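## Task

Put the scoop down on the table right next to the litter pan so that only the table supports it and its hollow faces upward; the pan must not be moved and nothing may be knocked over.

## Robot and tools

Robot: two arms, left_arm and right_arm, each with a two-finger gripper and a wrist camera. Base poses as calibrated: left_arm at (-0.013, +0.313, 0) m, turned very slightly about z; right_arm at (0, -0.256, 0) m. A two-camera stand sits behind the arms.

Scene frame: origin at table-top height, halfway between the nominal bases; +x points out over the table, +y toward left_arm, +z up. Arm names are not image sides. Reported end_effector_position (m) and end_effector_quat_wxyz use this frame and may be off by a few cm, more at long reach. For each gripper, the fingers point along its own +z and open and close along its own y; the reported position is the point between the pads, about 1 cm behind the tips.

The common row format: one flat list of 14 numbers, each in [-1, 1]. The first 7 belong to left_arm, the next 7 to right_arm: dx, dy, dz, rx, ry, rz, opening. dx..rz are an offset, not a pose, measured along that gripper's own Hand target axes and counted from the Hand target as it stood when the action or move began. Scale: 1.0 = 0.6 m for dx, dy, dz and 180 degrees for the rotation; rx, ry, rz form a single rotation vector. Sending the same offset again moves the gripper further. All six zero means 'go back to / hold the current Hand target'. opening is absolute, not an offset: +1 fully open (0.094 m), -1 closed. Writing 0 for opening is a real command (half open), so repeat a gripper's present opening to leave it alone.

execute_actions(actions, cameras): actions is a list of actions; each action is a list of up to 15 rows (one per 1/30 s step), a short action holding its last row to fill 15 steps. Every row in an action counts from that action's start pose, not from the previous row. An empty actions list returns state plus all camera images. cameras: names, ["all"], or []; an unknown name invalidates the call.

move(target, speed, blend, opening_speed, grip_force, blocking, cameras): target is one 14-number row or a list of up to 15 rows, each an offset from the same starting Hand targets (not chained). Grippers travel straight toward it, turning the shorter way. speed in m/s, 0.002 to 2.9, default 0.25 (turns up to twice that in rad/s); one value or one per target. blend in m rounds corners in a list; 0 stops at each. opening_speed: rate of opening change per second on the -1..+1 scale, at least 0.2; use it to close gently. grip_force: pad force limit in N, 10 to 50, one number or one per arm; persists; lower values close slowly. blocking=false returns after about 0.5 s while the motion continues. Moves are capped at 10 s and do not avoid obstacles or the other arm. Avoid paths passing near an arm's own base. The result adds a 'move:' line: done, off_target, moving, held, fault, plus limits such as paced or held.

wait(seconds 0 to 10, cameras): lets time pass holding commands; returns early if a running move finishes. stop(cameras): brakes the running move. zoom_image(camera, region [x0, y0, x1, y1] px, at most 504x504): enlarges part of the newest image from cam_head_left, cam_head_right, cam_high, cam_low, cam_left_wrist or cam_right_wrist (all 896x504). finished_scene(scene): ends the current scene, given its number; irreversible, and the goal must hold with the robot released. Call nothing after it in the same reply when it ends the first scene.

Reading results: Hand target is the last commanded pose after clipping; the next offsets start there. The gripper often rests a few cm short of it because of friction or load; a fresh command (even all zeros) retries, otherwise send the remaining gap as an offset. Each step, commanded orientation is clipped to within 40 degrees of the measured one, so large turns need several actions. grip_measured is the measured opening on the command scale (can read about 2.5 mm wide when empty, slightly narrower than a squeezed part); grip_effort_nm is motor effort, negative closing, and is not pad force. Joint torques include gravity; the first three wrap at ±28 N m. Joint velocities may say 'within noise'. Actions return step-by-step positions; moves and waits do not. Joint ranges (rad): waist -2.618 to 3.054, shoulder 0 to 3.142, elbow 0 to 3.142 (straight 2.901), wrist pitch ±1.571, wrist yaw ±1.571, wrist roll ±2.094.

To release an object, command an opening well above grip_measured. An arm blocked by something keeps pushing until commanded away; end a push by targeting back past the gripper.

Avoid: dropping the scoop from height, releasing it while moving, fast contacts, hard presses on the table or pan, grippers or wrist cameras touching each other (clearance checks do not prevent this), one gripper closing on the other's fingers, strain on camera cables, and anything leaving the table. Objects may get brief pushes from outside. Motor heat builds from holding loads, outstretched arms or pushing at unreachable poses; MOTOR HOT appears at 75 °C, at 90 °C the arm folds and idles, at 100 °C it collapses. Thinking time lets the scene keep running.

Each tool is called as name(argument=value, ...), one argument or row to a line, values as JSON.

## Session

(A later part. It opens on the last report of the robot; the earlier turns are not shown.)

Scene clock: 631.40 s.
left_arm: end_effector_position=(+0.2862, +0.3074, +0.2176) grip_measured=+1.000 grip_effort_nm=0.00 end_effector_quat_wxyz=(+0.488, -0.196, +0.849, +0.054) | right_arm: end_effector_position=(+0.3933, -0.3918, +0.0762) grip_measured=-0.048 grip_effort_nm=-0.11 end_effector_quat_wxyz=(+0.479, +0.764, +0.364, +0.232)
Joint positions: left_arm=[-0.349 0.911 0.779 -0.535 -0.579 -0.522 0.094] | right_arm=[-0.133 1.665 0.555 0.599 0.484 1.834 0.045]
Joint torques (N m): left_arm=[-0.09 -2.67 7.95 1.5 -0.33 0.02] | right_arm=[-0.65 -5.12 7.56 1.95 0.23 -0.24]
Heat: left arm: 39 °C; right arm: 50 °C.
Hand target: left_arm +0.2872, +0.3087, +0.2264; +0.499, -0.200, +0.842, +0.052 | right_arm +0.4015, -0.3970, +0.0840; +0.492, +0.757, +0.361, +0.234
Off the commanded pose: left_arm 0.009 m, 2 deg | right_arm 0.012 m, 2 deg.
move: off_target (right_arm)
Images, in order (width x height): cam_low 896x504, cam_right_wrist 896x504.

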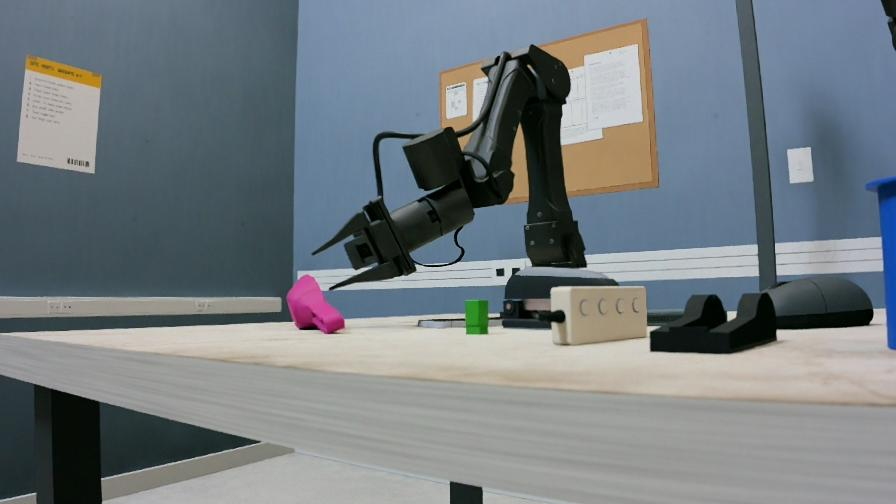

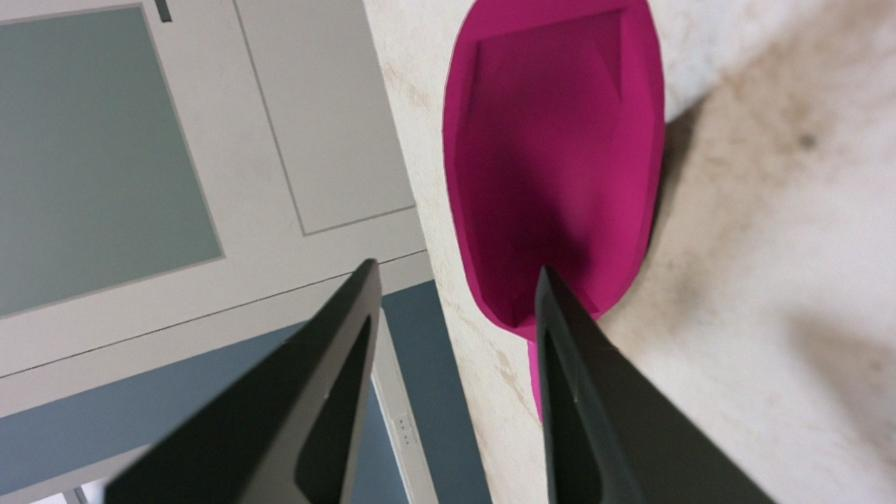

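move(
  target=[0,0,0,0,0,0,1, 0,0.0073,0.0273,0.0722,0,0,-0.05],
  speed=0.1,
  cameras=["cam_right_wrist", "cam_low"],
)

zoom_image(
  camera="cam_low",
  region=[250, 160, 570, 340],
)

Scene clock: 675.53 s.
left_arm: end_effector_position=(+0.2862, +0.3074, +0.2176) grip_measured=+1.000 grip_effort_nm=0.00 end_effector_quat_wxyz=(+0.488, -0.196, +0.849, +0.054) | right_arm: end_effector_position=(+0.4090, -0.4016, +0.0777) grip_measured=-0.048 grip_effort_nm=-0.11 end_effector_quat_wxyz=(+0.397, +0.808, +0.390, +0.194)
Joint positions: left_arm=[-0.349 0.911 0.779 -0.535 -0.579 -0.522 0.094] | right_arm=[-0.195 1.665 0.798 0.155 0.367 1.878 0.045]
Joint torques (N m): left_arm=[-0.01 -2.61 7.98 1.51 -0.34 0] | right_arm=[-0.76 -5.74 8.43 1.58 0.28 -0.05]
Heat: left arm: 40 °C; right arm: 50 °C.
Hand target: left_arm +0.2872, +0.3087, +0.2264; +0.499, -0.200, +0.842, +0.052 | right_arm +0.4144, -0.4075, +0.0812; +0.403, +0.808, +0.385, +0.192
Off the commanded pose: left_arm 0.009 m, 2 deg | right_arm 0.009 m, 1 deg.
move: done
Images, in order (width x height): cam_low 896x504, cam_right_wrist 896x504.

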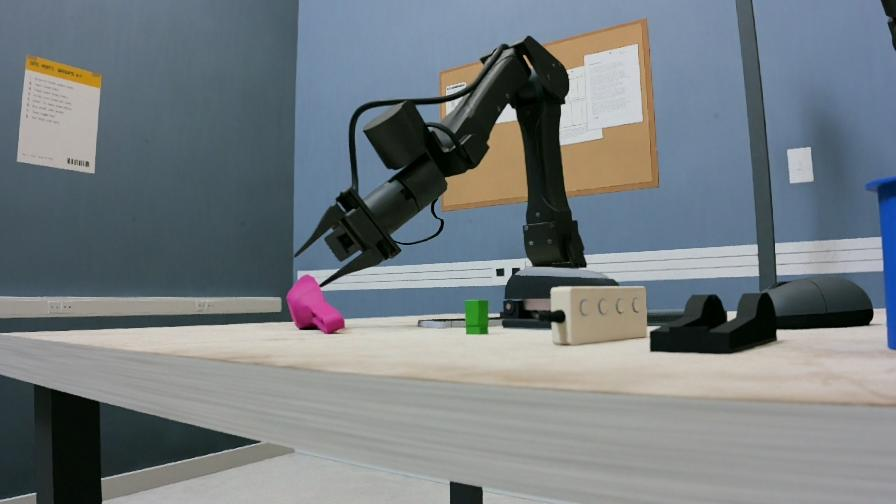

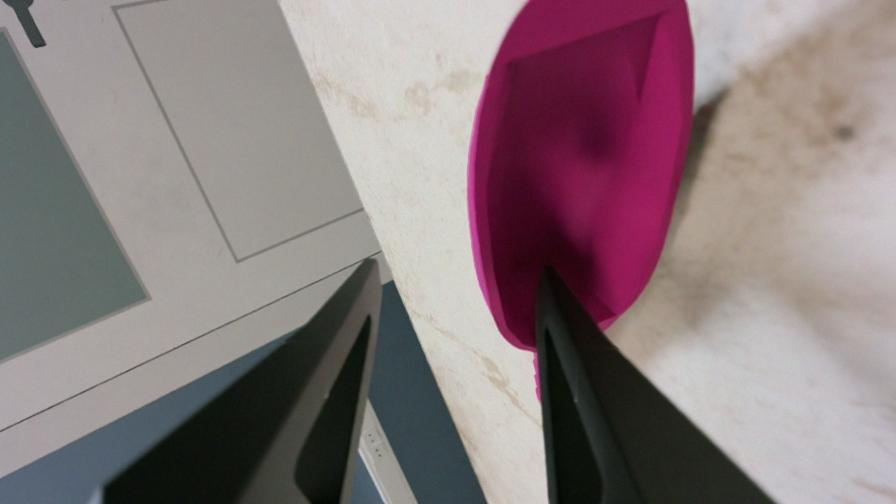

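Scaled by 1.575.

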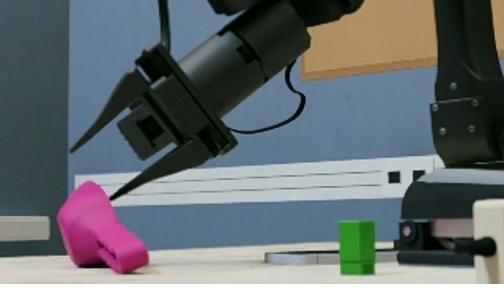

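move(
  target=[0,0,0,0,0,0,1, 0,-0.0058,0.035,0,0,0,-0.05],
  speed=0.08,
  cameras=["cam_right_wrist", "cam_low"],
)

zoom_image(
  camera="cam_low",
  region=[250, 160, 570, 340],
)

Scene clock: 688.07 s.
left_arm: end_effector_position=(+0.2862, +0.3074, +0.2176) grip_measured=+1.000 grip_effort_nm=0.00 end_effector_quat_wxyz=(+0.488, -0.196, +0.849, +0.054) | right_arm: end_effector_position=(+0.4166, -0.4095, +0.0583) grip_measured=-0.048 grip_effort_nm=-0.11 end_effector_quat_wxyz=(+0.389, +0.814, +0.388, +0.189)
Joint positions: left_arm=[-0.349 0.911 0.779 -0.535 -0.579 -0.522 0.094] | right_arm=[-0.215 1.749 0.821 0.199 0.352 1.878 0.045]
Joint torques (N m): left_arm=[-0.03 -2.56 8.01 1.5 -0.32 0.02] | right_arm=[-0.75 -6.35 8.34 1.78 0.27 -0.2]
Heat: left arm: 40 °C; right arm: 50 °C.
Hand target: left_arm +0.2872, +0.3087, +0.2264; +0.499, -0.200, +0.842, +0.052 | right_arm +0.4259, -0.4167, +0.0659; +0.403, +0.808, +0.385, +0.192
Off the commanded pose: left_arm 0.009 m, 2 deg | right_arm 0.014 m, 2 deg.
move: off_target (right_arm)
Images, in order (width x height): cam_low 896x504, cam_right_wrist 896x504.

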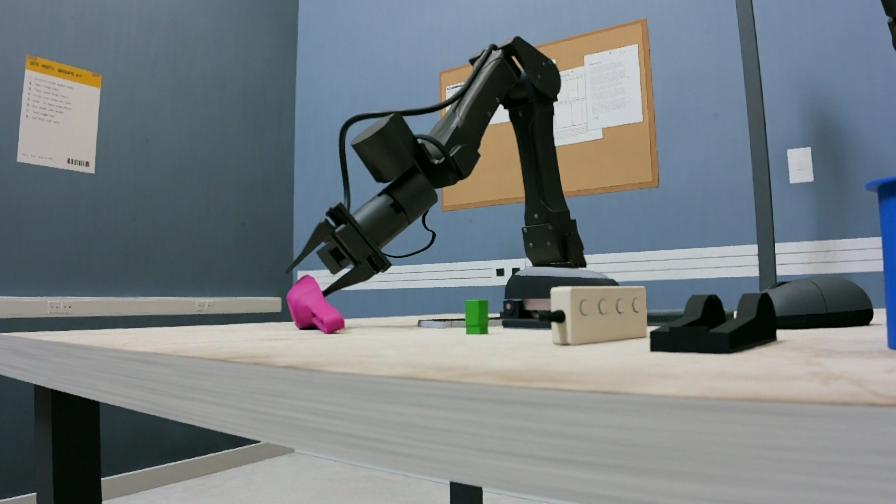

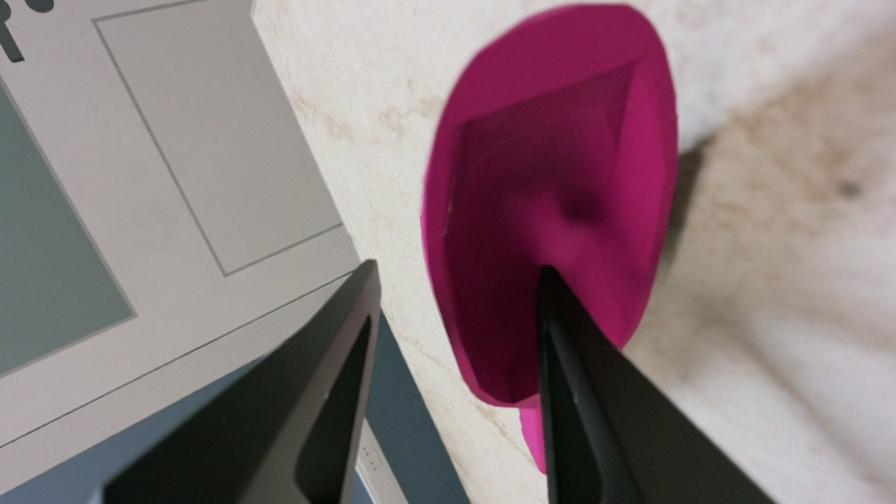

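Scaled by 1.575.

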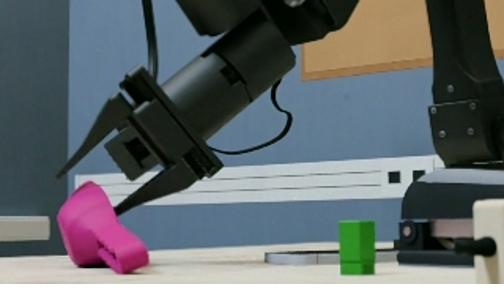

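execute_actions(
  actions=[],
  cameras=["cam_right_wrist", "cam_high", "cam_low"],
)

Scene clock: 745.03 s.
left_arm: end_effector_position=(+0.2862, +0.3074, +0.2176) grip_measured=+1.000 grip_effort_nm=0.00 end_effector_quat_wxyz=(+0.488, -0.196, +0.849, +0.054) | right_arm: end_effector_position=(+0.4167, -0.4095, +0.0584) grip_measured=-0.048 grip_effort_nm=-0.11 end_effector_quat_wxyz=(+0.389, +0.814, +0.388, +0.189)
Joint positions: left_arm=[-0.349 0.911 0.779 -0.535 -0.579 -0.522 0.094] | right_arm=[-0.215 1.749 0.821 0.199 0.352 1.878 0.045]
Joint velocities: within noise
Joint torques (N m): left_arm=[-0.09 -2.58 8.02 1.5 -0.34 0.02] | right_arm=[-0.75 -6.35 8.36 1.77 0.27 -0.21]
Heat: left arm: 40 °C; right arm: 49 °C.
Hand target: left_arm +0.2872, +0.3087, +0.2264; +0.499, -0.200, +0.842, +0.052 | right_arm +0.4259, -0.4167, +0.0659; +0.403, +0.808, +0.385, +0.192
Tool commands: left_gripper/opening=+1.0 right_gripper/opening=-0.05
Off the commanded pose: left_arm 0.009 m, 2 deg | right_arm 0.014 m, 2 deg.
Images, in order (width x height): cam_high 896x504, cam_low 896x504, cam_right_wrist 896x504.

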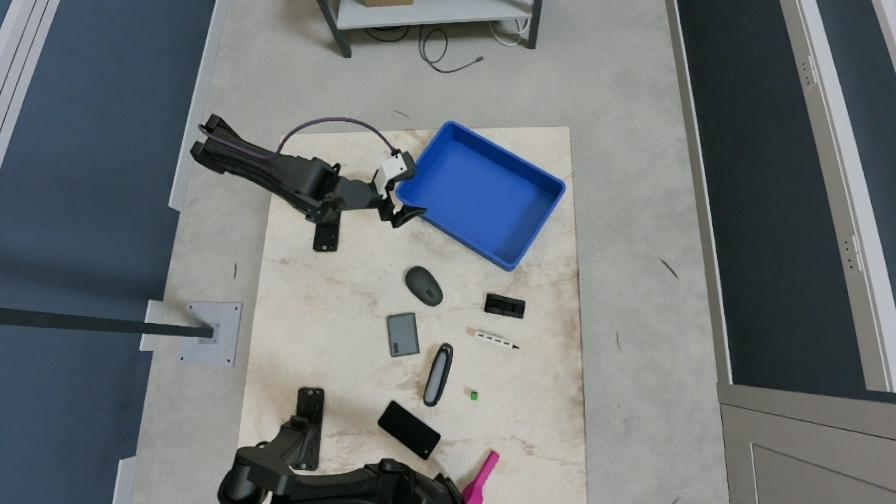

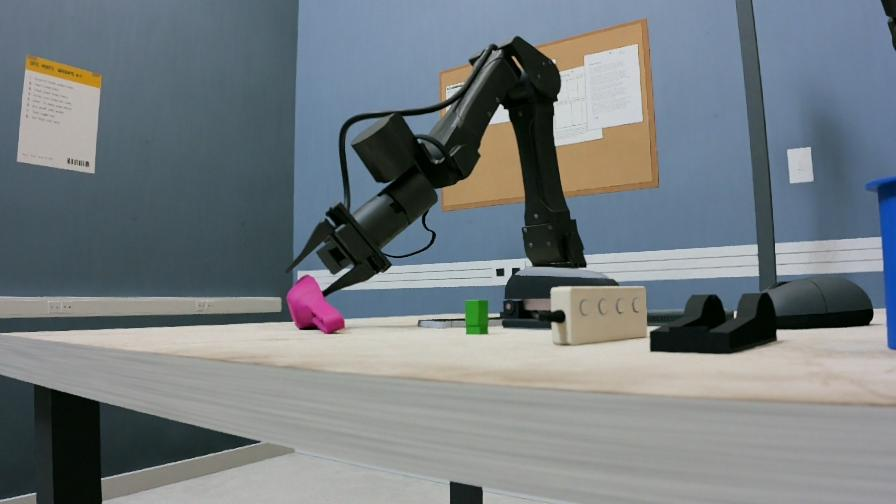

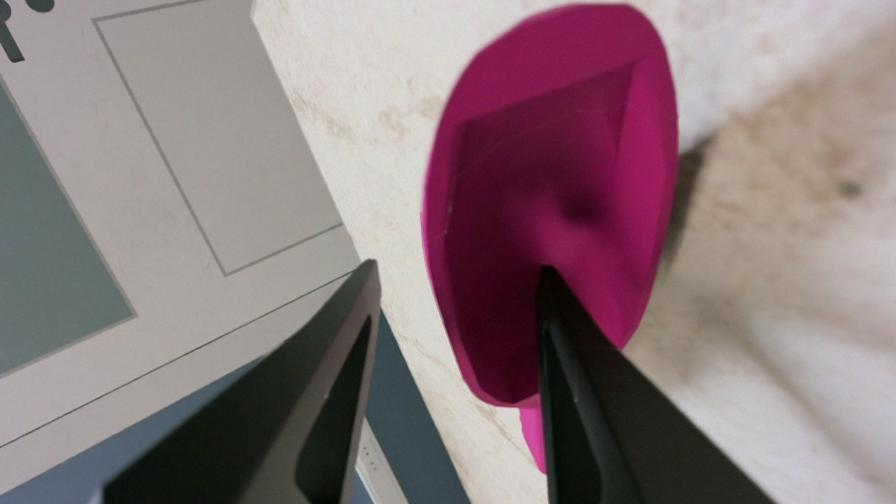

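move(
  target=[0,0,0,0,0,0,1, 0,0.004,0.022,0,0,0,-0.05],
  speed=0.06,
  cameras=["cam_right_wrist"],
)

Scene clock: 752.23 s.
left_arm: end_effector_position=(+0.2862, +0.3074, +0.2176) grip_measured=+1.000 grip_effort_nm=0.00 end_effector_quat_wxyz=(+0.488, -0.196, +0.849, +0.054) | right_arm: end_effector_position=(+0.4260, -0.4169, +0.0526) grip_measured=-0.048 grip_effort_nm=-0.11 end_effector_quat_wxyz=(+0.389, +0.814, +0.387, +0.189)
Joint positions: left_arm=[-0.349 0.911 0.779 -0.535 -0.579 -0.522 0.094] | right_arm=[-0.231 1.8 0.855 0.219 0.34 1.868 0.045]
Joint torques (N m): left_arm=[-0.09 -2.63 7.97 1.52 -0.34 0.01] | right_arm=[-0.77 -6.72 8.27 1.76 0.26 -0.22]
Heat: left arm: 40 °C; right arm: 49 °C.
Hand target: left_arm +0.2872, +0.3087, +0.2264; +0.499, -0.200, +0.842, +0.052 | right_arm +0.4352, -0.4243, +0.0598; +0.403, +0.808, +0.385, +0.192
Off the commanded pose: left_arm 0.009 m, 2 deg | right_arm 0.014 m, 2 deg.
move: off_target (right_arm)
Images, in order (width x height): cam_right_wrist 896x504.

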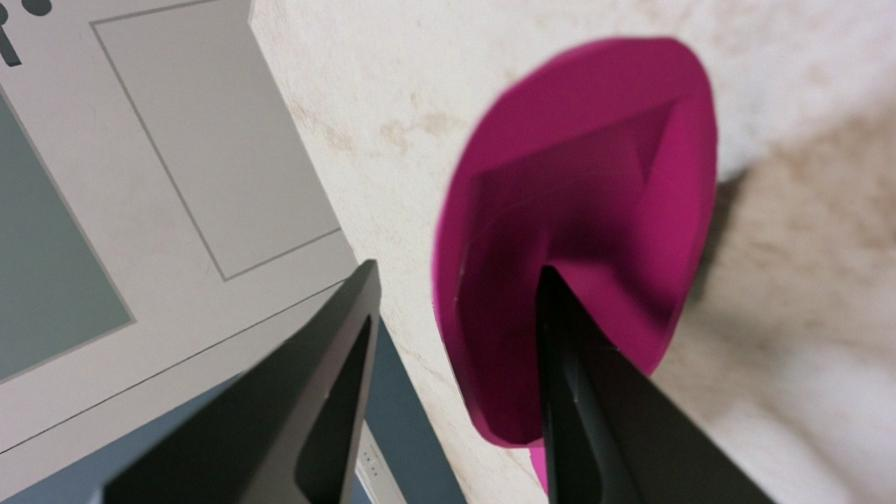

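move(
  target=[0,0,0,0,0,0,1, 0,0,0,0,0,0,-1],
  grip_force=30,
  opening_speed=0.4,
  cameras=["cam_right_wrist"],
)

Scene clock: 757.90 s.
left_arm: end_effector_position=(+0.2862, +0.3074, +0.2176) grip_measured=+1.000 grip_effort_nm=0.00 end_effector_quat_wxyz=(+0.488, -0.196, +0.849, +0.054) | right_arm: end_effector_position=(+0.4262, -0.4168, +0.0527) grip_measured=-0.815 grip_effort_nm=-0.66 end_effector_quat_wxyz=(+0.389, +0.814, +0.388, +0.190)
Joint positions: left_arm=[-0.349 0.911 0.779 -0.535 -0.579 -0.522 0.094] | right_arm=[-0.231 1.8 0.855 0.22 0.339 1.867 0.009]
Joint torques (N m): left_arm=[-0.06 -2.55 7.97 1.5 -0.32 -0.01] | right_arm=[-0.75 -6.74 8.28 1.78 0.28 -0.2]
Heat: left arm: 40 °C; right arm: 49 °C.
Hand target: left_arm +0.2872, +0.3087, +0.2264; +0.499, -0.200, +0.842, +0.052 | right_arm +0.4352, -0.4243, +0.0598; +0.403, +0.808, +0.385, +0.192
Off the commanded pose: left_arm 0.009 m, 2 deg | right_arm 0.014 m, 2 deg.
grip_force (N): 30, 30
move: off_target (right_arm)
Images, in order (width x height): cam_right_wrist 896x504.

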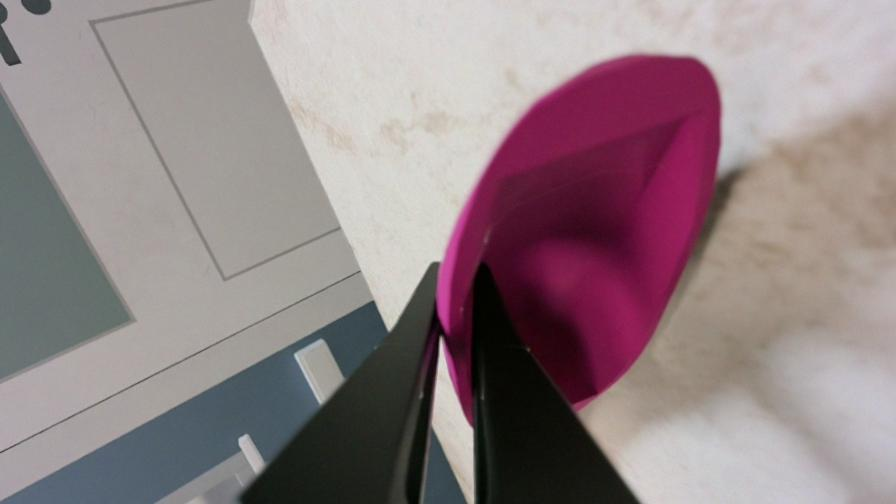

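move(
  target=[
    [0,0,0,0,0,0,1, 0,0.2,-0.15,0,0,0,-1],
  ],
  speed=0.15,
  cameras=["cam_right_wrist","cam_high","cam_low"],
)

Scene clock: 771.80 s.
left_arm: end_effector_position=(+0.2862, +0.3074, +0.2176) grip_measured=+1.000 grip_effort_nm=0.00 end_effector_quat_wxyz=(+0.488, -0.196, +0.849, +0.054) | right_arm: end_effector_position=(+0.4340, -0.4183, +0.1788) grip_measured=-0.815 grip_effort_nm=-0.66 end_effector_quat_wxyz=(+0.377, +0.818, +0.397, +0.175)
Joint positions: left_arm=[-0.349 0.911 0.779 -0.535 -0.579 -0.522 0.094] | right_arm=[-0.231 1.636 1.252 -0.382 0.337 1.862 0.009]
Joint torques (N m): left_arm=[-0.08 -2.62 8.02 1.51 -0.35 0.02] | right_arm=[-0.8 -11.28 9.43 1.58 0.29 -0.16]
Heat: left arm: 40 °C; right arm: 48 °C.
Hand target: left_arm +0.2872, +0.3087, +0.2264; +0.499, -0.200, +0.842, +0.052 | right_arm +0.4356, -0.4245, +0.2098; +0.403, +0.808, +0.385, +0.191
Off the commanded pose: left_arm 0.009 m, 2 deg | right_arm 0.032 m, 4 deg.
grip_force (N): 30, 30
move: off_target (right_arm)
Images, in order (width x height): cam_high 896x504, cam_low 896x504, cam_right_wrist 896x504.

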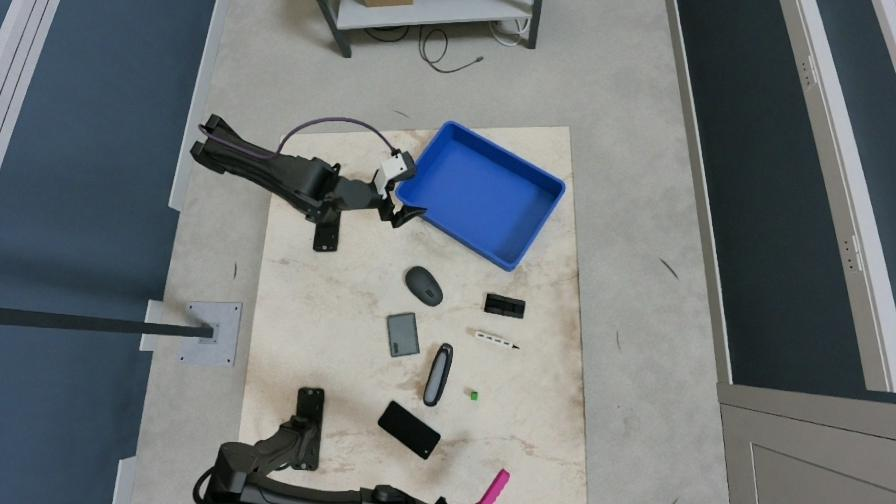

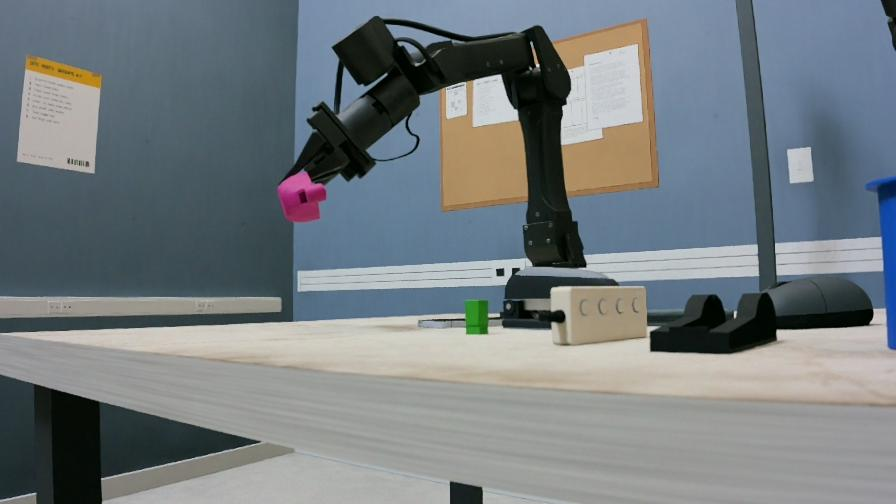

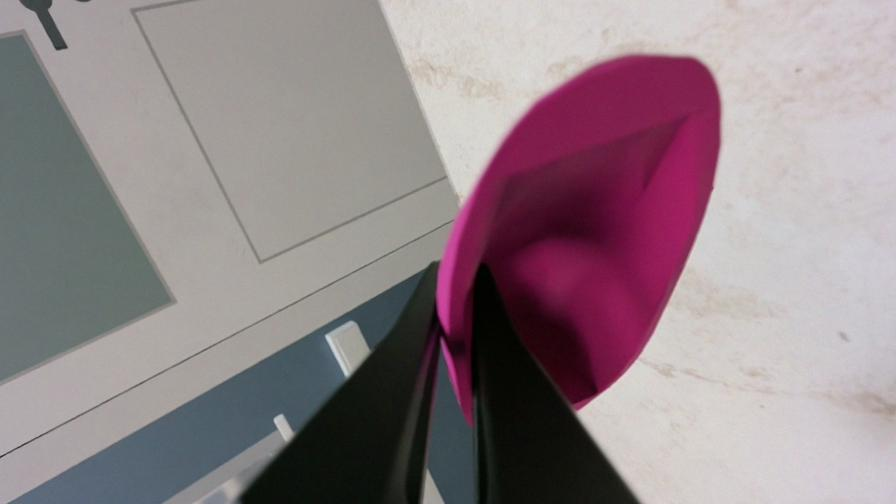

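move(
  target=[0,0,0,0,0,0,1, 0.1052,-0.0257,-0.0338,0.376,0.0639,-0.1968,-1],
  speed=0.25,
  cameras=["cam_right_wrist","cam_high","cam_low","cam_head_right"],
)

Scene clock: 858.60 s.
left_arm: end_effector_position=(+0.2862, +0.3074, +0.2176) grip_measured=+1.000 grip_effort_nm=0.00 end_effector_quat_wxyz=(+0.488, -0.196, +0.849, +0.054) | right_arm: end_effector_position=(+0.4504, -0.3605, +0.2098) grip_measured=-0.816 grip_effort_nm=-0.66 end_effector_quat_wxyz=(+0.118, +0.728, +0.673, +0.058)
Joint positions: left_arm=[-0.349 0.911 0.779 -0.535 -0.579 -0.522 0.094] | right_arm=[-0.215 2.204 2.462 -1.567 0.04 1.428 0.009]
Joint torques (N m): left_arm=[-0.1 -2.54 7.99 1.51 -0.32 0] | right_arm=[0.69 -9.35 8.17 0.72 0.11 -0.13]
Heat: left arm: 40 °C; right arm: 46 °C.
Hand target: left_arm +0.2872, +0.3087, +0.2264; +0.499, -0.200, +0.842, +0.052 | right_arm +0.4555, -0.3594, +0.2098; -0.108, +0.724, +0.674, -0.101
Off the commanded pose: left_arm 0.009 m, 2 deg | right_arm 0.005 m, 32 deg.
joint sent to its limit (right arm) — joint 4 (wrist pitch), lower limit. The joint targets are off in orientation, not in position.
grip_force (N): 30, 30
move: off_target (right_arm)
Images, in order (width x height): cam_head_right 896x504, cam_high 896x504, cam_low 896x504, cam_right_wrist 896x504.

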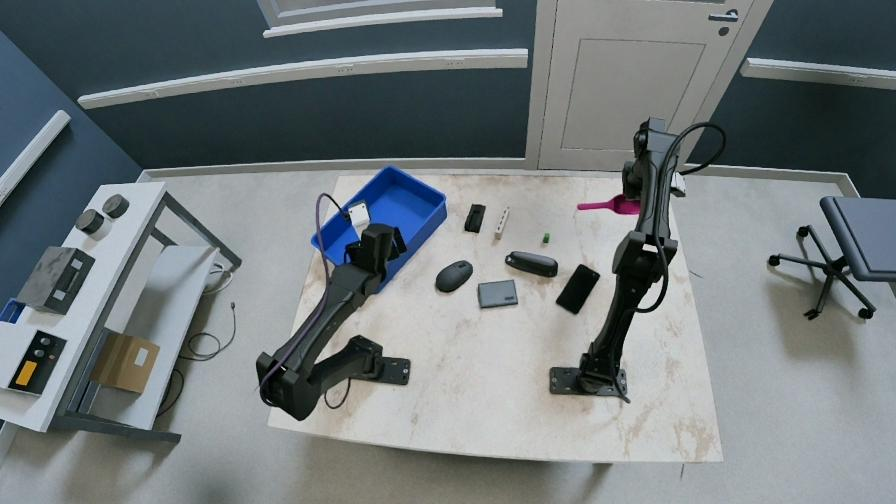

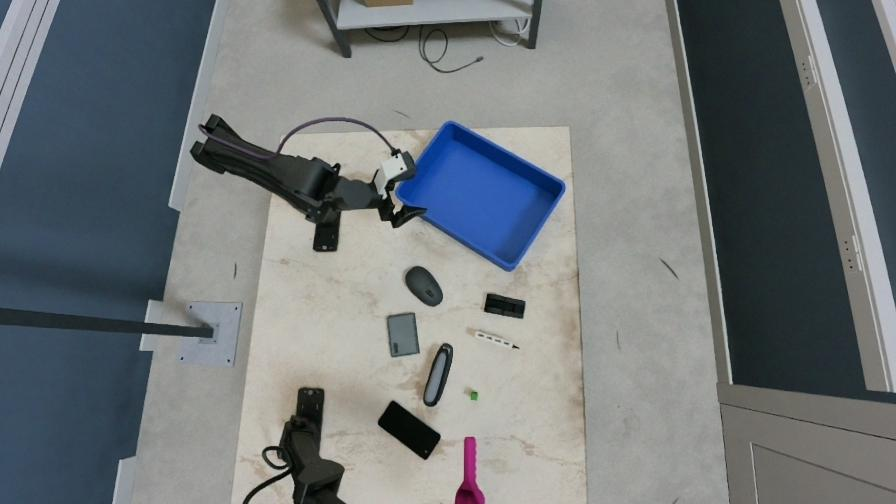

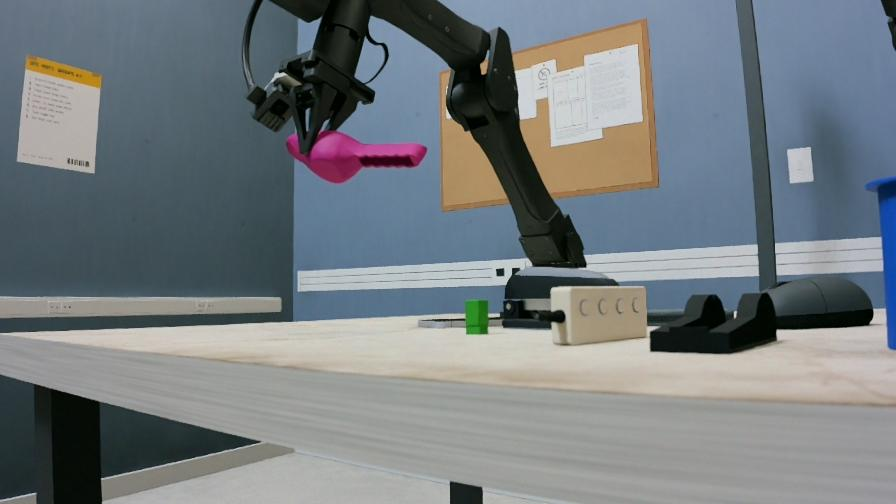

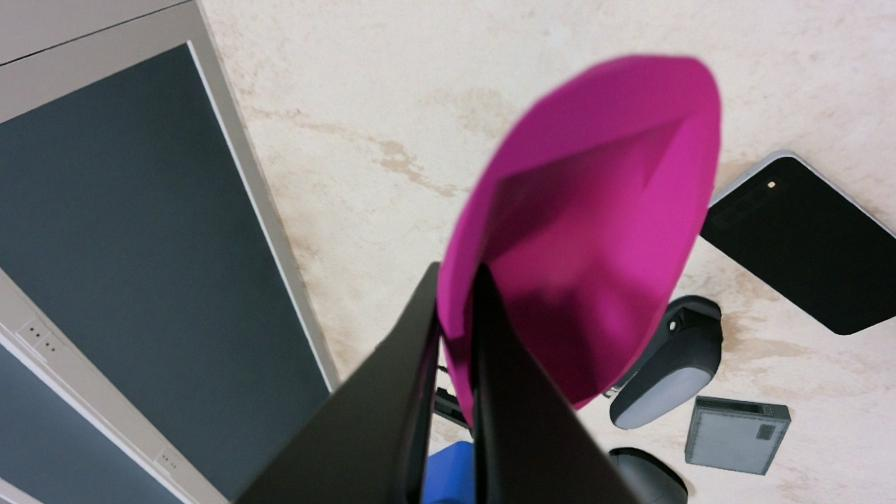

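move(
  target=[0,0,0,0,0,0,1, 0,0.0731,0.2393,0,0,0,-1],
  speed=0.15,
  cameras=["cam_right_wrist","cam_low","cam_head_right"],
)

Scene clock: 897.03 s.
left_arm: end_effector_position=(+0.2862, +0.3074, +0.2176) grip_measured=+1.000 grip_effort_nm=0.00 end_effector_quat_wxyz=(+0.488, -0.196, +0.849, +0.054) | right_arm: end_effector_position=(+0.4520, -0.3603, +0.0603) grip_measured=-0.816 grip_effort_nm=-0.66 end_effector_quat_wxyz=(-0.023, +0.731, +0.681, -0.039)
Joint positions: left_arm=[-0.349 0.911 0.779 -0.535 -0.579 -0.522 0.094] | right_arm=[-0.215 2.526 2.44 -1.567 0.037 1.427 0.009]
Joint torques (N m): left_arm=[-0.08 -2.63 8.02 1.48 -0.34 0] | right_arm=[0.54 -12.05 7.58 0.09 0.1 -0.01]
Heat: left arm: 40 °C; right arm: 42 °C.
Hand target: left_arm +0.2872, +0.3087, +0.2264; +0.499, -0.200, +0.842, +0.052 | right_arm +0.4555, -0.3594, +0.0596; -0.108, +0.723, +0.674, -0.101
Off the commanded pose: left_arm 0.009 m, 2 deg | right_arm 0.004 m, 12 deg.
joint sent to its limit (right arm) — joint 4 (wrist pitch), lower limit. The joint targets are off in orientation, not in position.
grip_force (N): 30, 30
move: off_target (right_arm)
Images, in order (width x height): cam_head_right 896x504, cam_low 896x504, cam_right_wrist 896x504.

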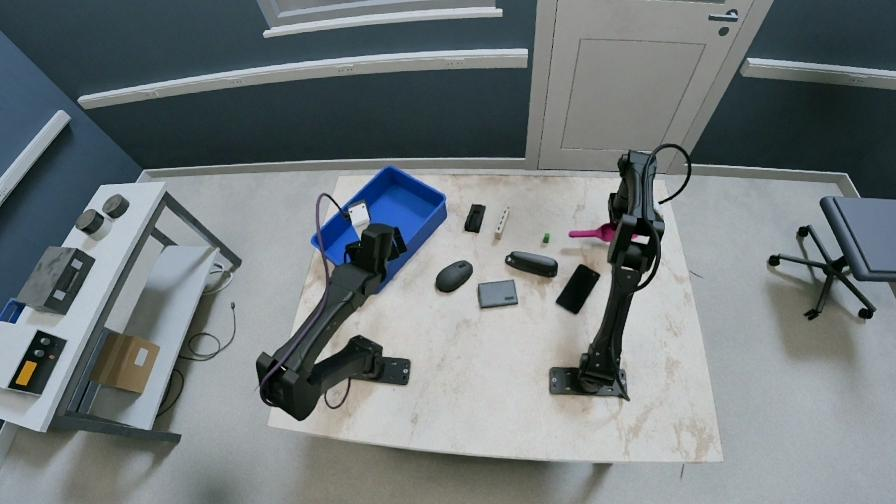

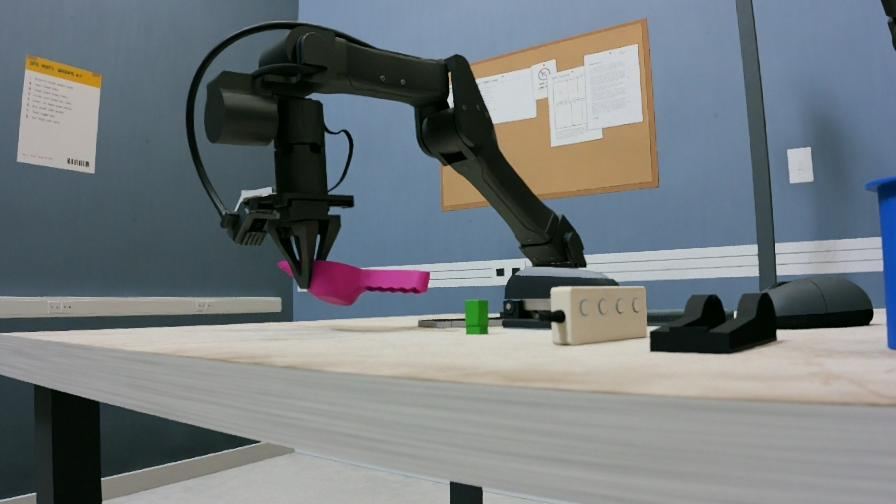

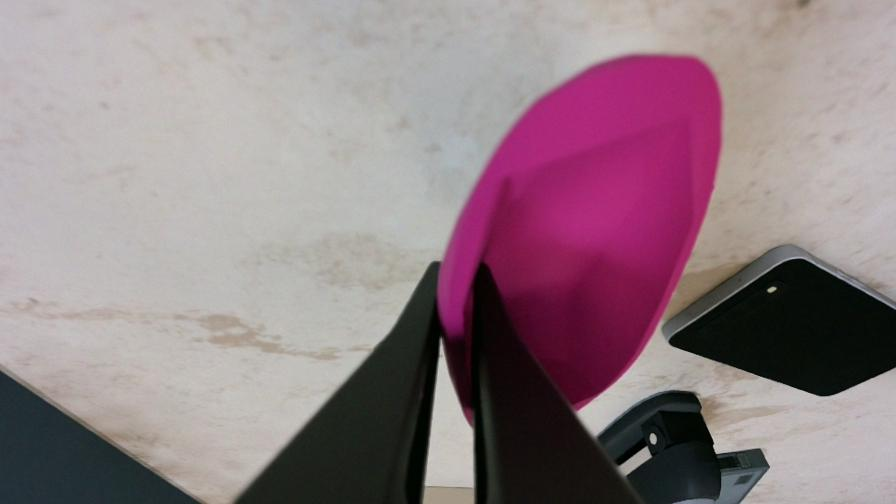

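move(
  target=[
    [-0.015,0.115,-0.034,0,0,0,1, 0,-0.044,-0.1436,0,0,0,-1],
    [-0.029,0.231,-0.0685,0,0,0,1, 0.1778,-0.118,-0.1392,0,-0.130,-0.4253,-1],
    [-0.029,0.231,-0.0685,0,0,0,1, 0.5555,-0.208,-0.1122,0,-0.26,-0.851,-1],
    [-0.029,0.231,-0.0685,0,0,0,1, 0.8993,-0.4205,-0.0475,0,0.195,0.638,-1],
  ],
  speed=0.35,
  blend=0.04,
  cameras=["cam_right_wrist","cam_high","cam_head_left"],
)

Scene clock: 1011.53 s.
left_arm: end_effector_position=(+0.2066, +0.4284, +0.2352) grip_measured=+1.000 grip_effort_nm=0.00 end_effector_quat_wxyz=(+0.488, -0.207, +0.846, +0.049) | right_arm: end_effector_position=(+0.2618, +0.1901, +0.1616) grip_measured=-0.816 grip_effort_nm=-0.66 end_effector_quat_wxyz=(-0.138, +0.944, -0.294, +0.050)
Joint positions: left_arm=[0.708 0.623 0.766 -0.718 0.306 0.052 0.094] | right_arm=[1.051 2.411 2.609 -1.477 0.038 -1.492 0.009]
Joint torques (N m): left_arm=[0.8 0.61 9.06 1.56 0.22 0.12] | right_arm=[0.05 -11 8.46 0.78 -0.17 -0.09]
Heat: left arm: 40 °C; right arm: 42 °C.
Hand target: left_arm +0.2070, +0.4285, +0.2465; +0.499, -0.200, +0.842, +0.052 | right_arm +0.2612, +0.1953, +0.1607; -0.141, +0.945, -0.290, +0.043
Off the commanded pose: left_arm 0.011 m, 2 deg | right_arm 0.005 m, 1 deg.
grip_force (N): 30, 30
move: off_target (left_arm)
Images, in order (width x height): cam_head_left 896x504, cam_high 896x504, cam_right_wrist 896x504.

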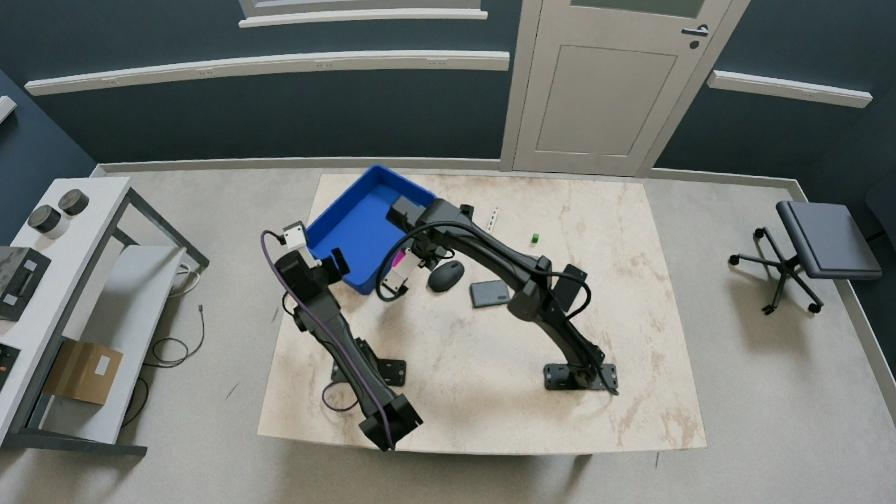

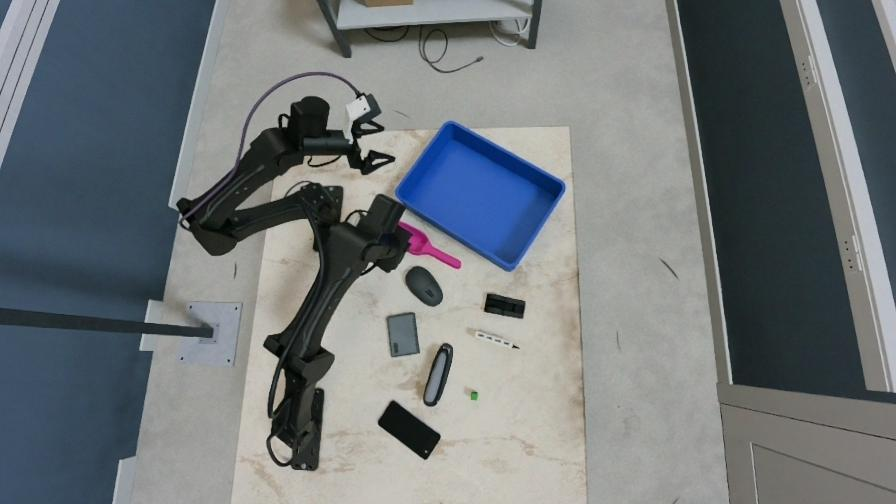

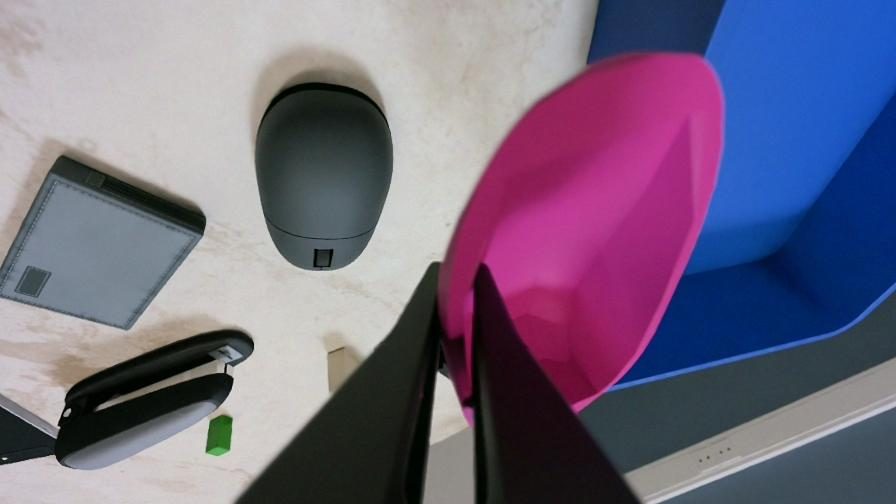

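move(
  target=[0,0,0,0,0,0,1, 0,0.0291,0.0954,0,0,0,-1],
  speed=0.15,
  cameras=["cam_right_wrist","cam_high","cam_low"],
)

Scene clock: 1080.20 s.
left_arm: end_effector_position=(+0.2066, +0.4284, +0.2352) grip_measured=+1.000 grip_effort_nm=0.00 end_effector_quat_wxyz=(+0.488, -0.207, +0.846, +0.049) | right_arm: end_effector_position=(+0.2599, +0.1871, +0.0682) grip_measured=-0.816 grip_effort_nm=-0.66 end_effector_quat_wxyz=(-0.100, +0.950, -0.294, +0.041)
Joint positions: left_arm=[0.708 0.623 0.766 -0.718 0.306 0.052 0.094] | right_arm=[1.051 2.364 2.16 -1.152 0.037 -1.494 0.009]
Joint torques (N m): left_arm=[0.84 0.68 9.03 1.57 0.2 0.11] | right_arm=[0.03 -18.45 6.65 0.83 -0.14 -0.07]
Heat: left arm: 41 °C; right arm: 41 °C.
Hand target: left_arm +0.2070, +0.4285, +0.2465; +0.499, -0.200, +0.842, +0.052 | right_arm +0.2611, +0.1952, +0.1009; -0.141, +0.945, -0.290, +0.043
Off the commanded pose: left_arm 0.011 m, 2 deg | right_arm 0.034 m, 5 deg.
grip_force (N): 30, 30
move: off_target (left_arm, right_arm)
Images, in order (width x height): cam_high 896x504, cam_low 896x504, cam_right_wrist 896x504.

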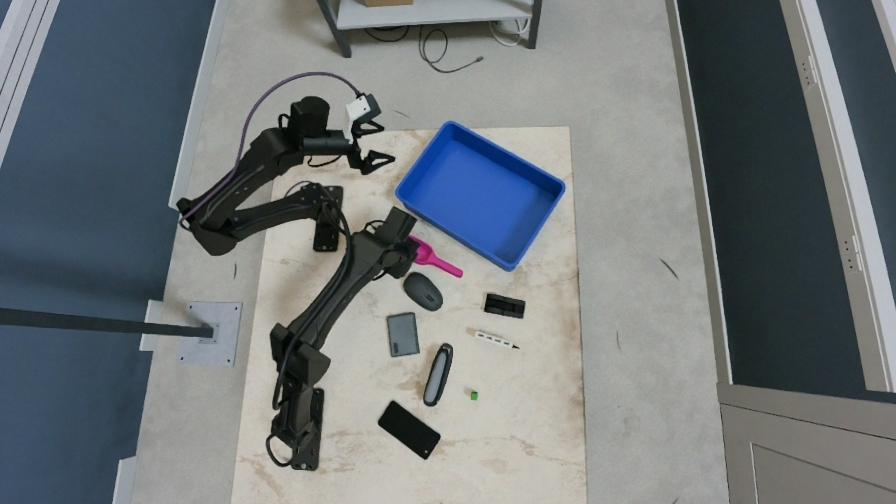

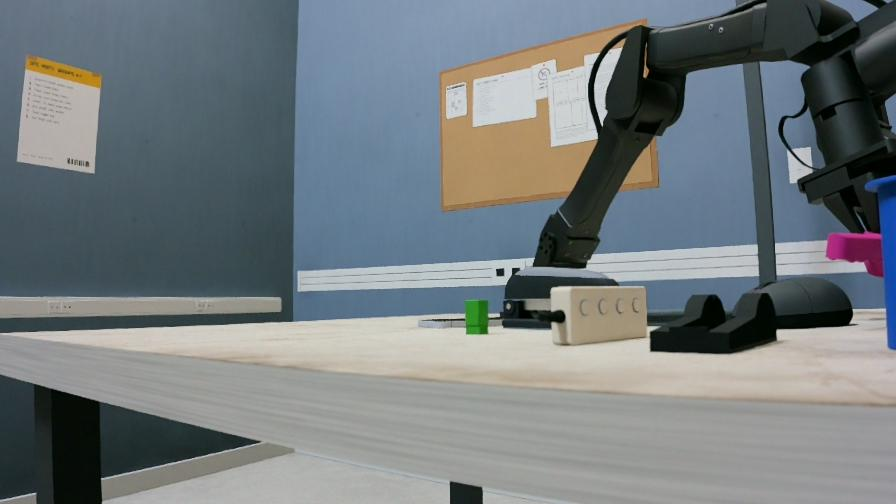

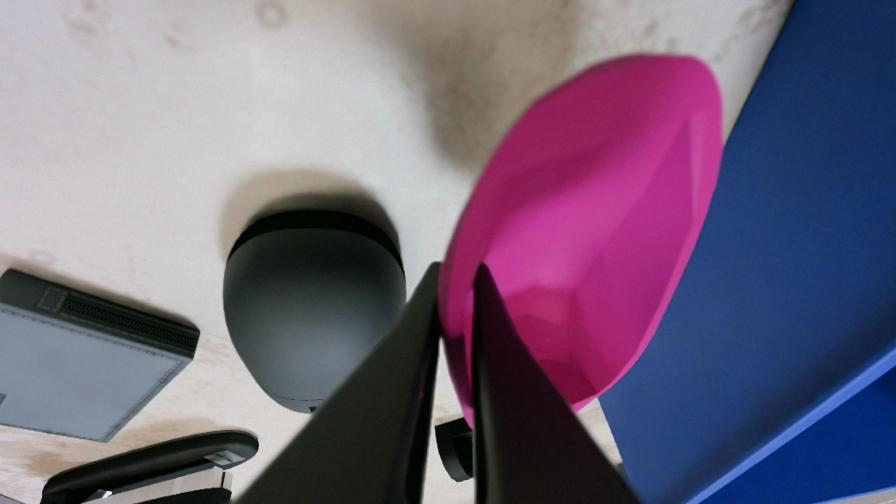

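zoom_image(
  camera="cam_right_wrist",
  region=[448, 0, 896, 504],
)

Scaled by 1.000.

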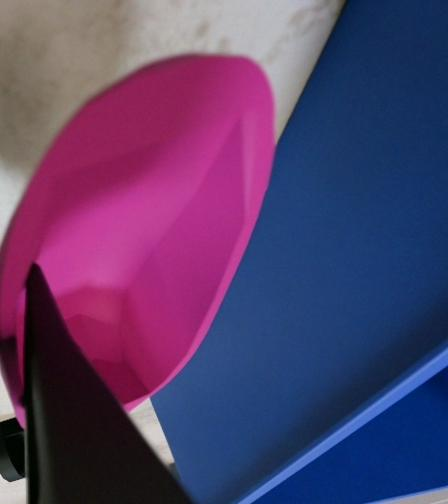

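zoom_image(
  camera="cam_high",
  region=[360, 140, 560, 320],
)

Scaled by 2.520.

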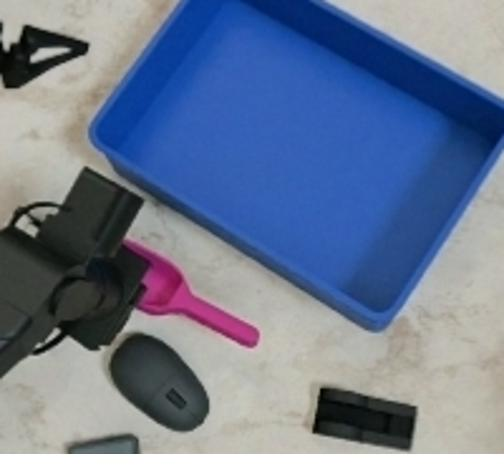

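move(
  target=[0,0,0,0,0,0,1, 0,-0.038,0.0463,0.042,0,0,-1],
  speed=0.1,
  cameras=["cam_right_wrist","cam_low"],
)

Scene clock: 1154.20 s.
left_arm: end_effector_position=(+0.2066, +0.4284, +0.2352) grip_measured=+1.000 grip_effort_nm=0.00 end_effector_quat_wxyz=(+0.488, -0.207, +0.846, +0.049) | right_arm: end_effector_position=(+0.2737, +0.2113, +0.0413) grip_measured=-0.816 grip_effort_nm=-0.66 end_effector_quat_wxyz=(-0.159, +0.942, -0.291, +0.055)
Joint positions: left_arm=[0.708 0.623 0.766 -0.718 0.306 0.052 0.094] | right_arm=[1.051 2.363 2.018 -0.89 0.037 -1.498 0.009]
Joint torques (N m): left_arm=[0.81 0.61 8.96 1.56 0.23 0.1] | right_arm=[-0.06 -19.64 6.63 1.08 -0.04 -0.07]
Heat: left arm: 41 °C; right arm: 47 °C.
Hand target: left_arm +0.2070, +0.4285, +0.2465; +0.499, -0.200, +0.842, +0.052 | right_arm +0.2779, +0.2201, +0.0810; -0.203, +0.934, -0.287, +0.062
Off the commanded pose: left_arm 0.011 m, 2 deg | right_arm 0.041 m, 5 deg.
grip_force (N): 30, 30
move: off_target (left_arm, right_arm)
Images, in order (width x height): cam_low 896x504, cam_right_wrist 896x504.

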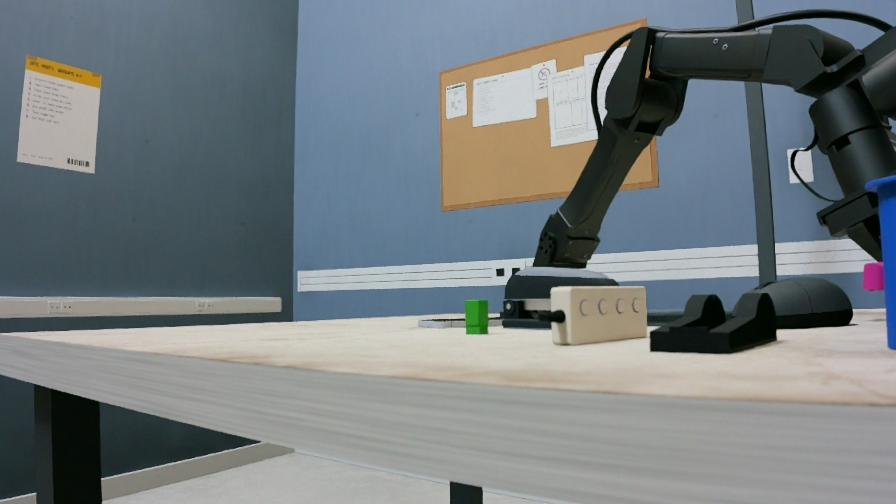

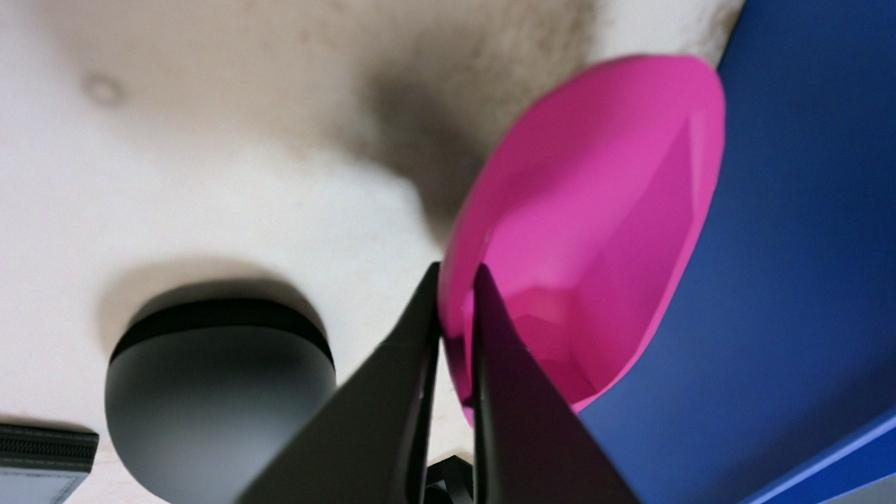

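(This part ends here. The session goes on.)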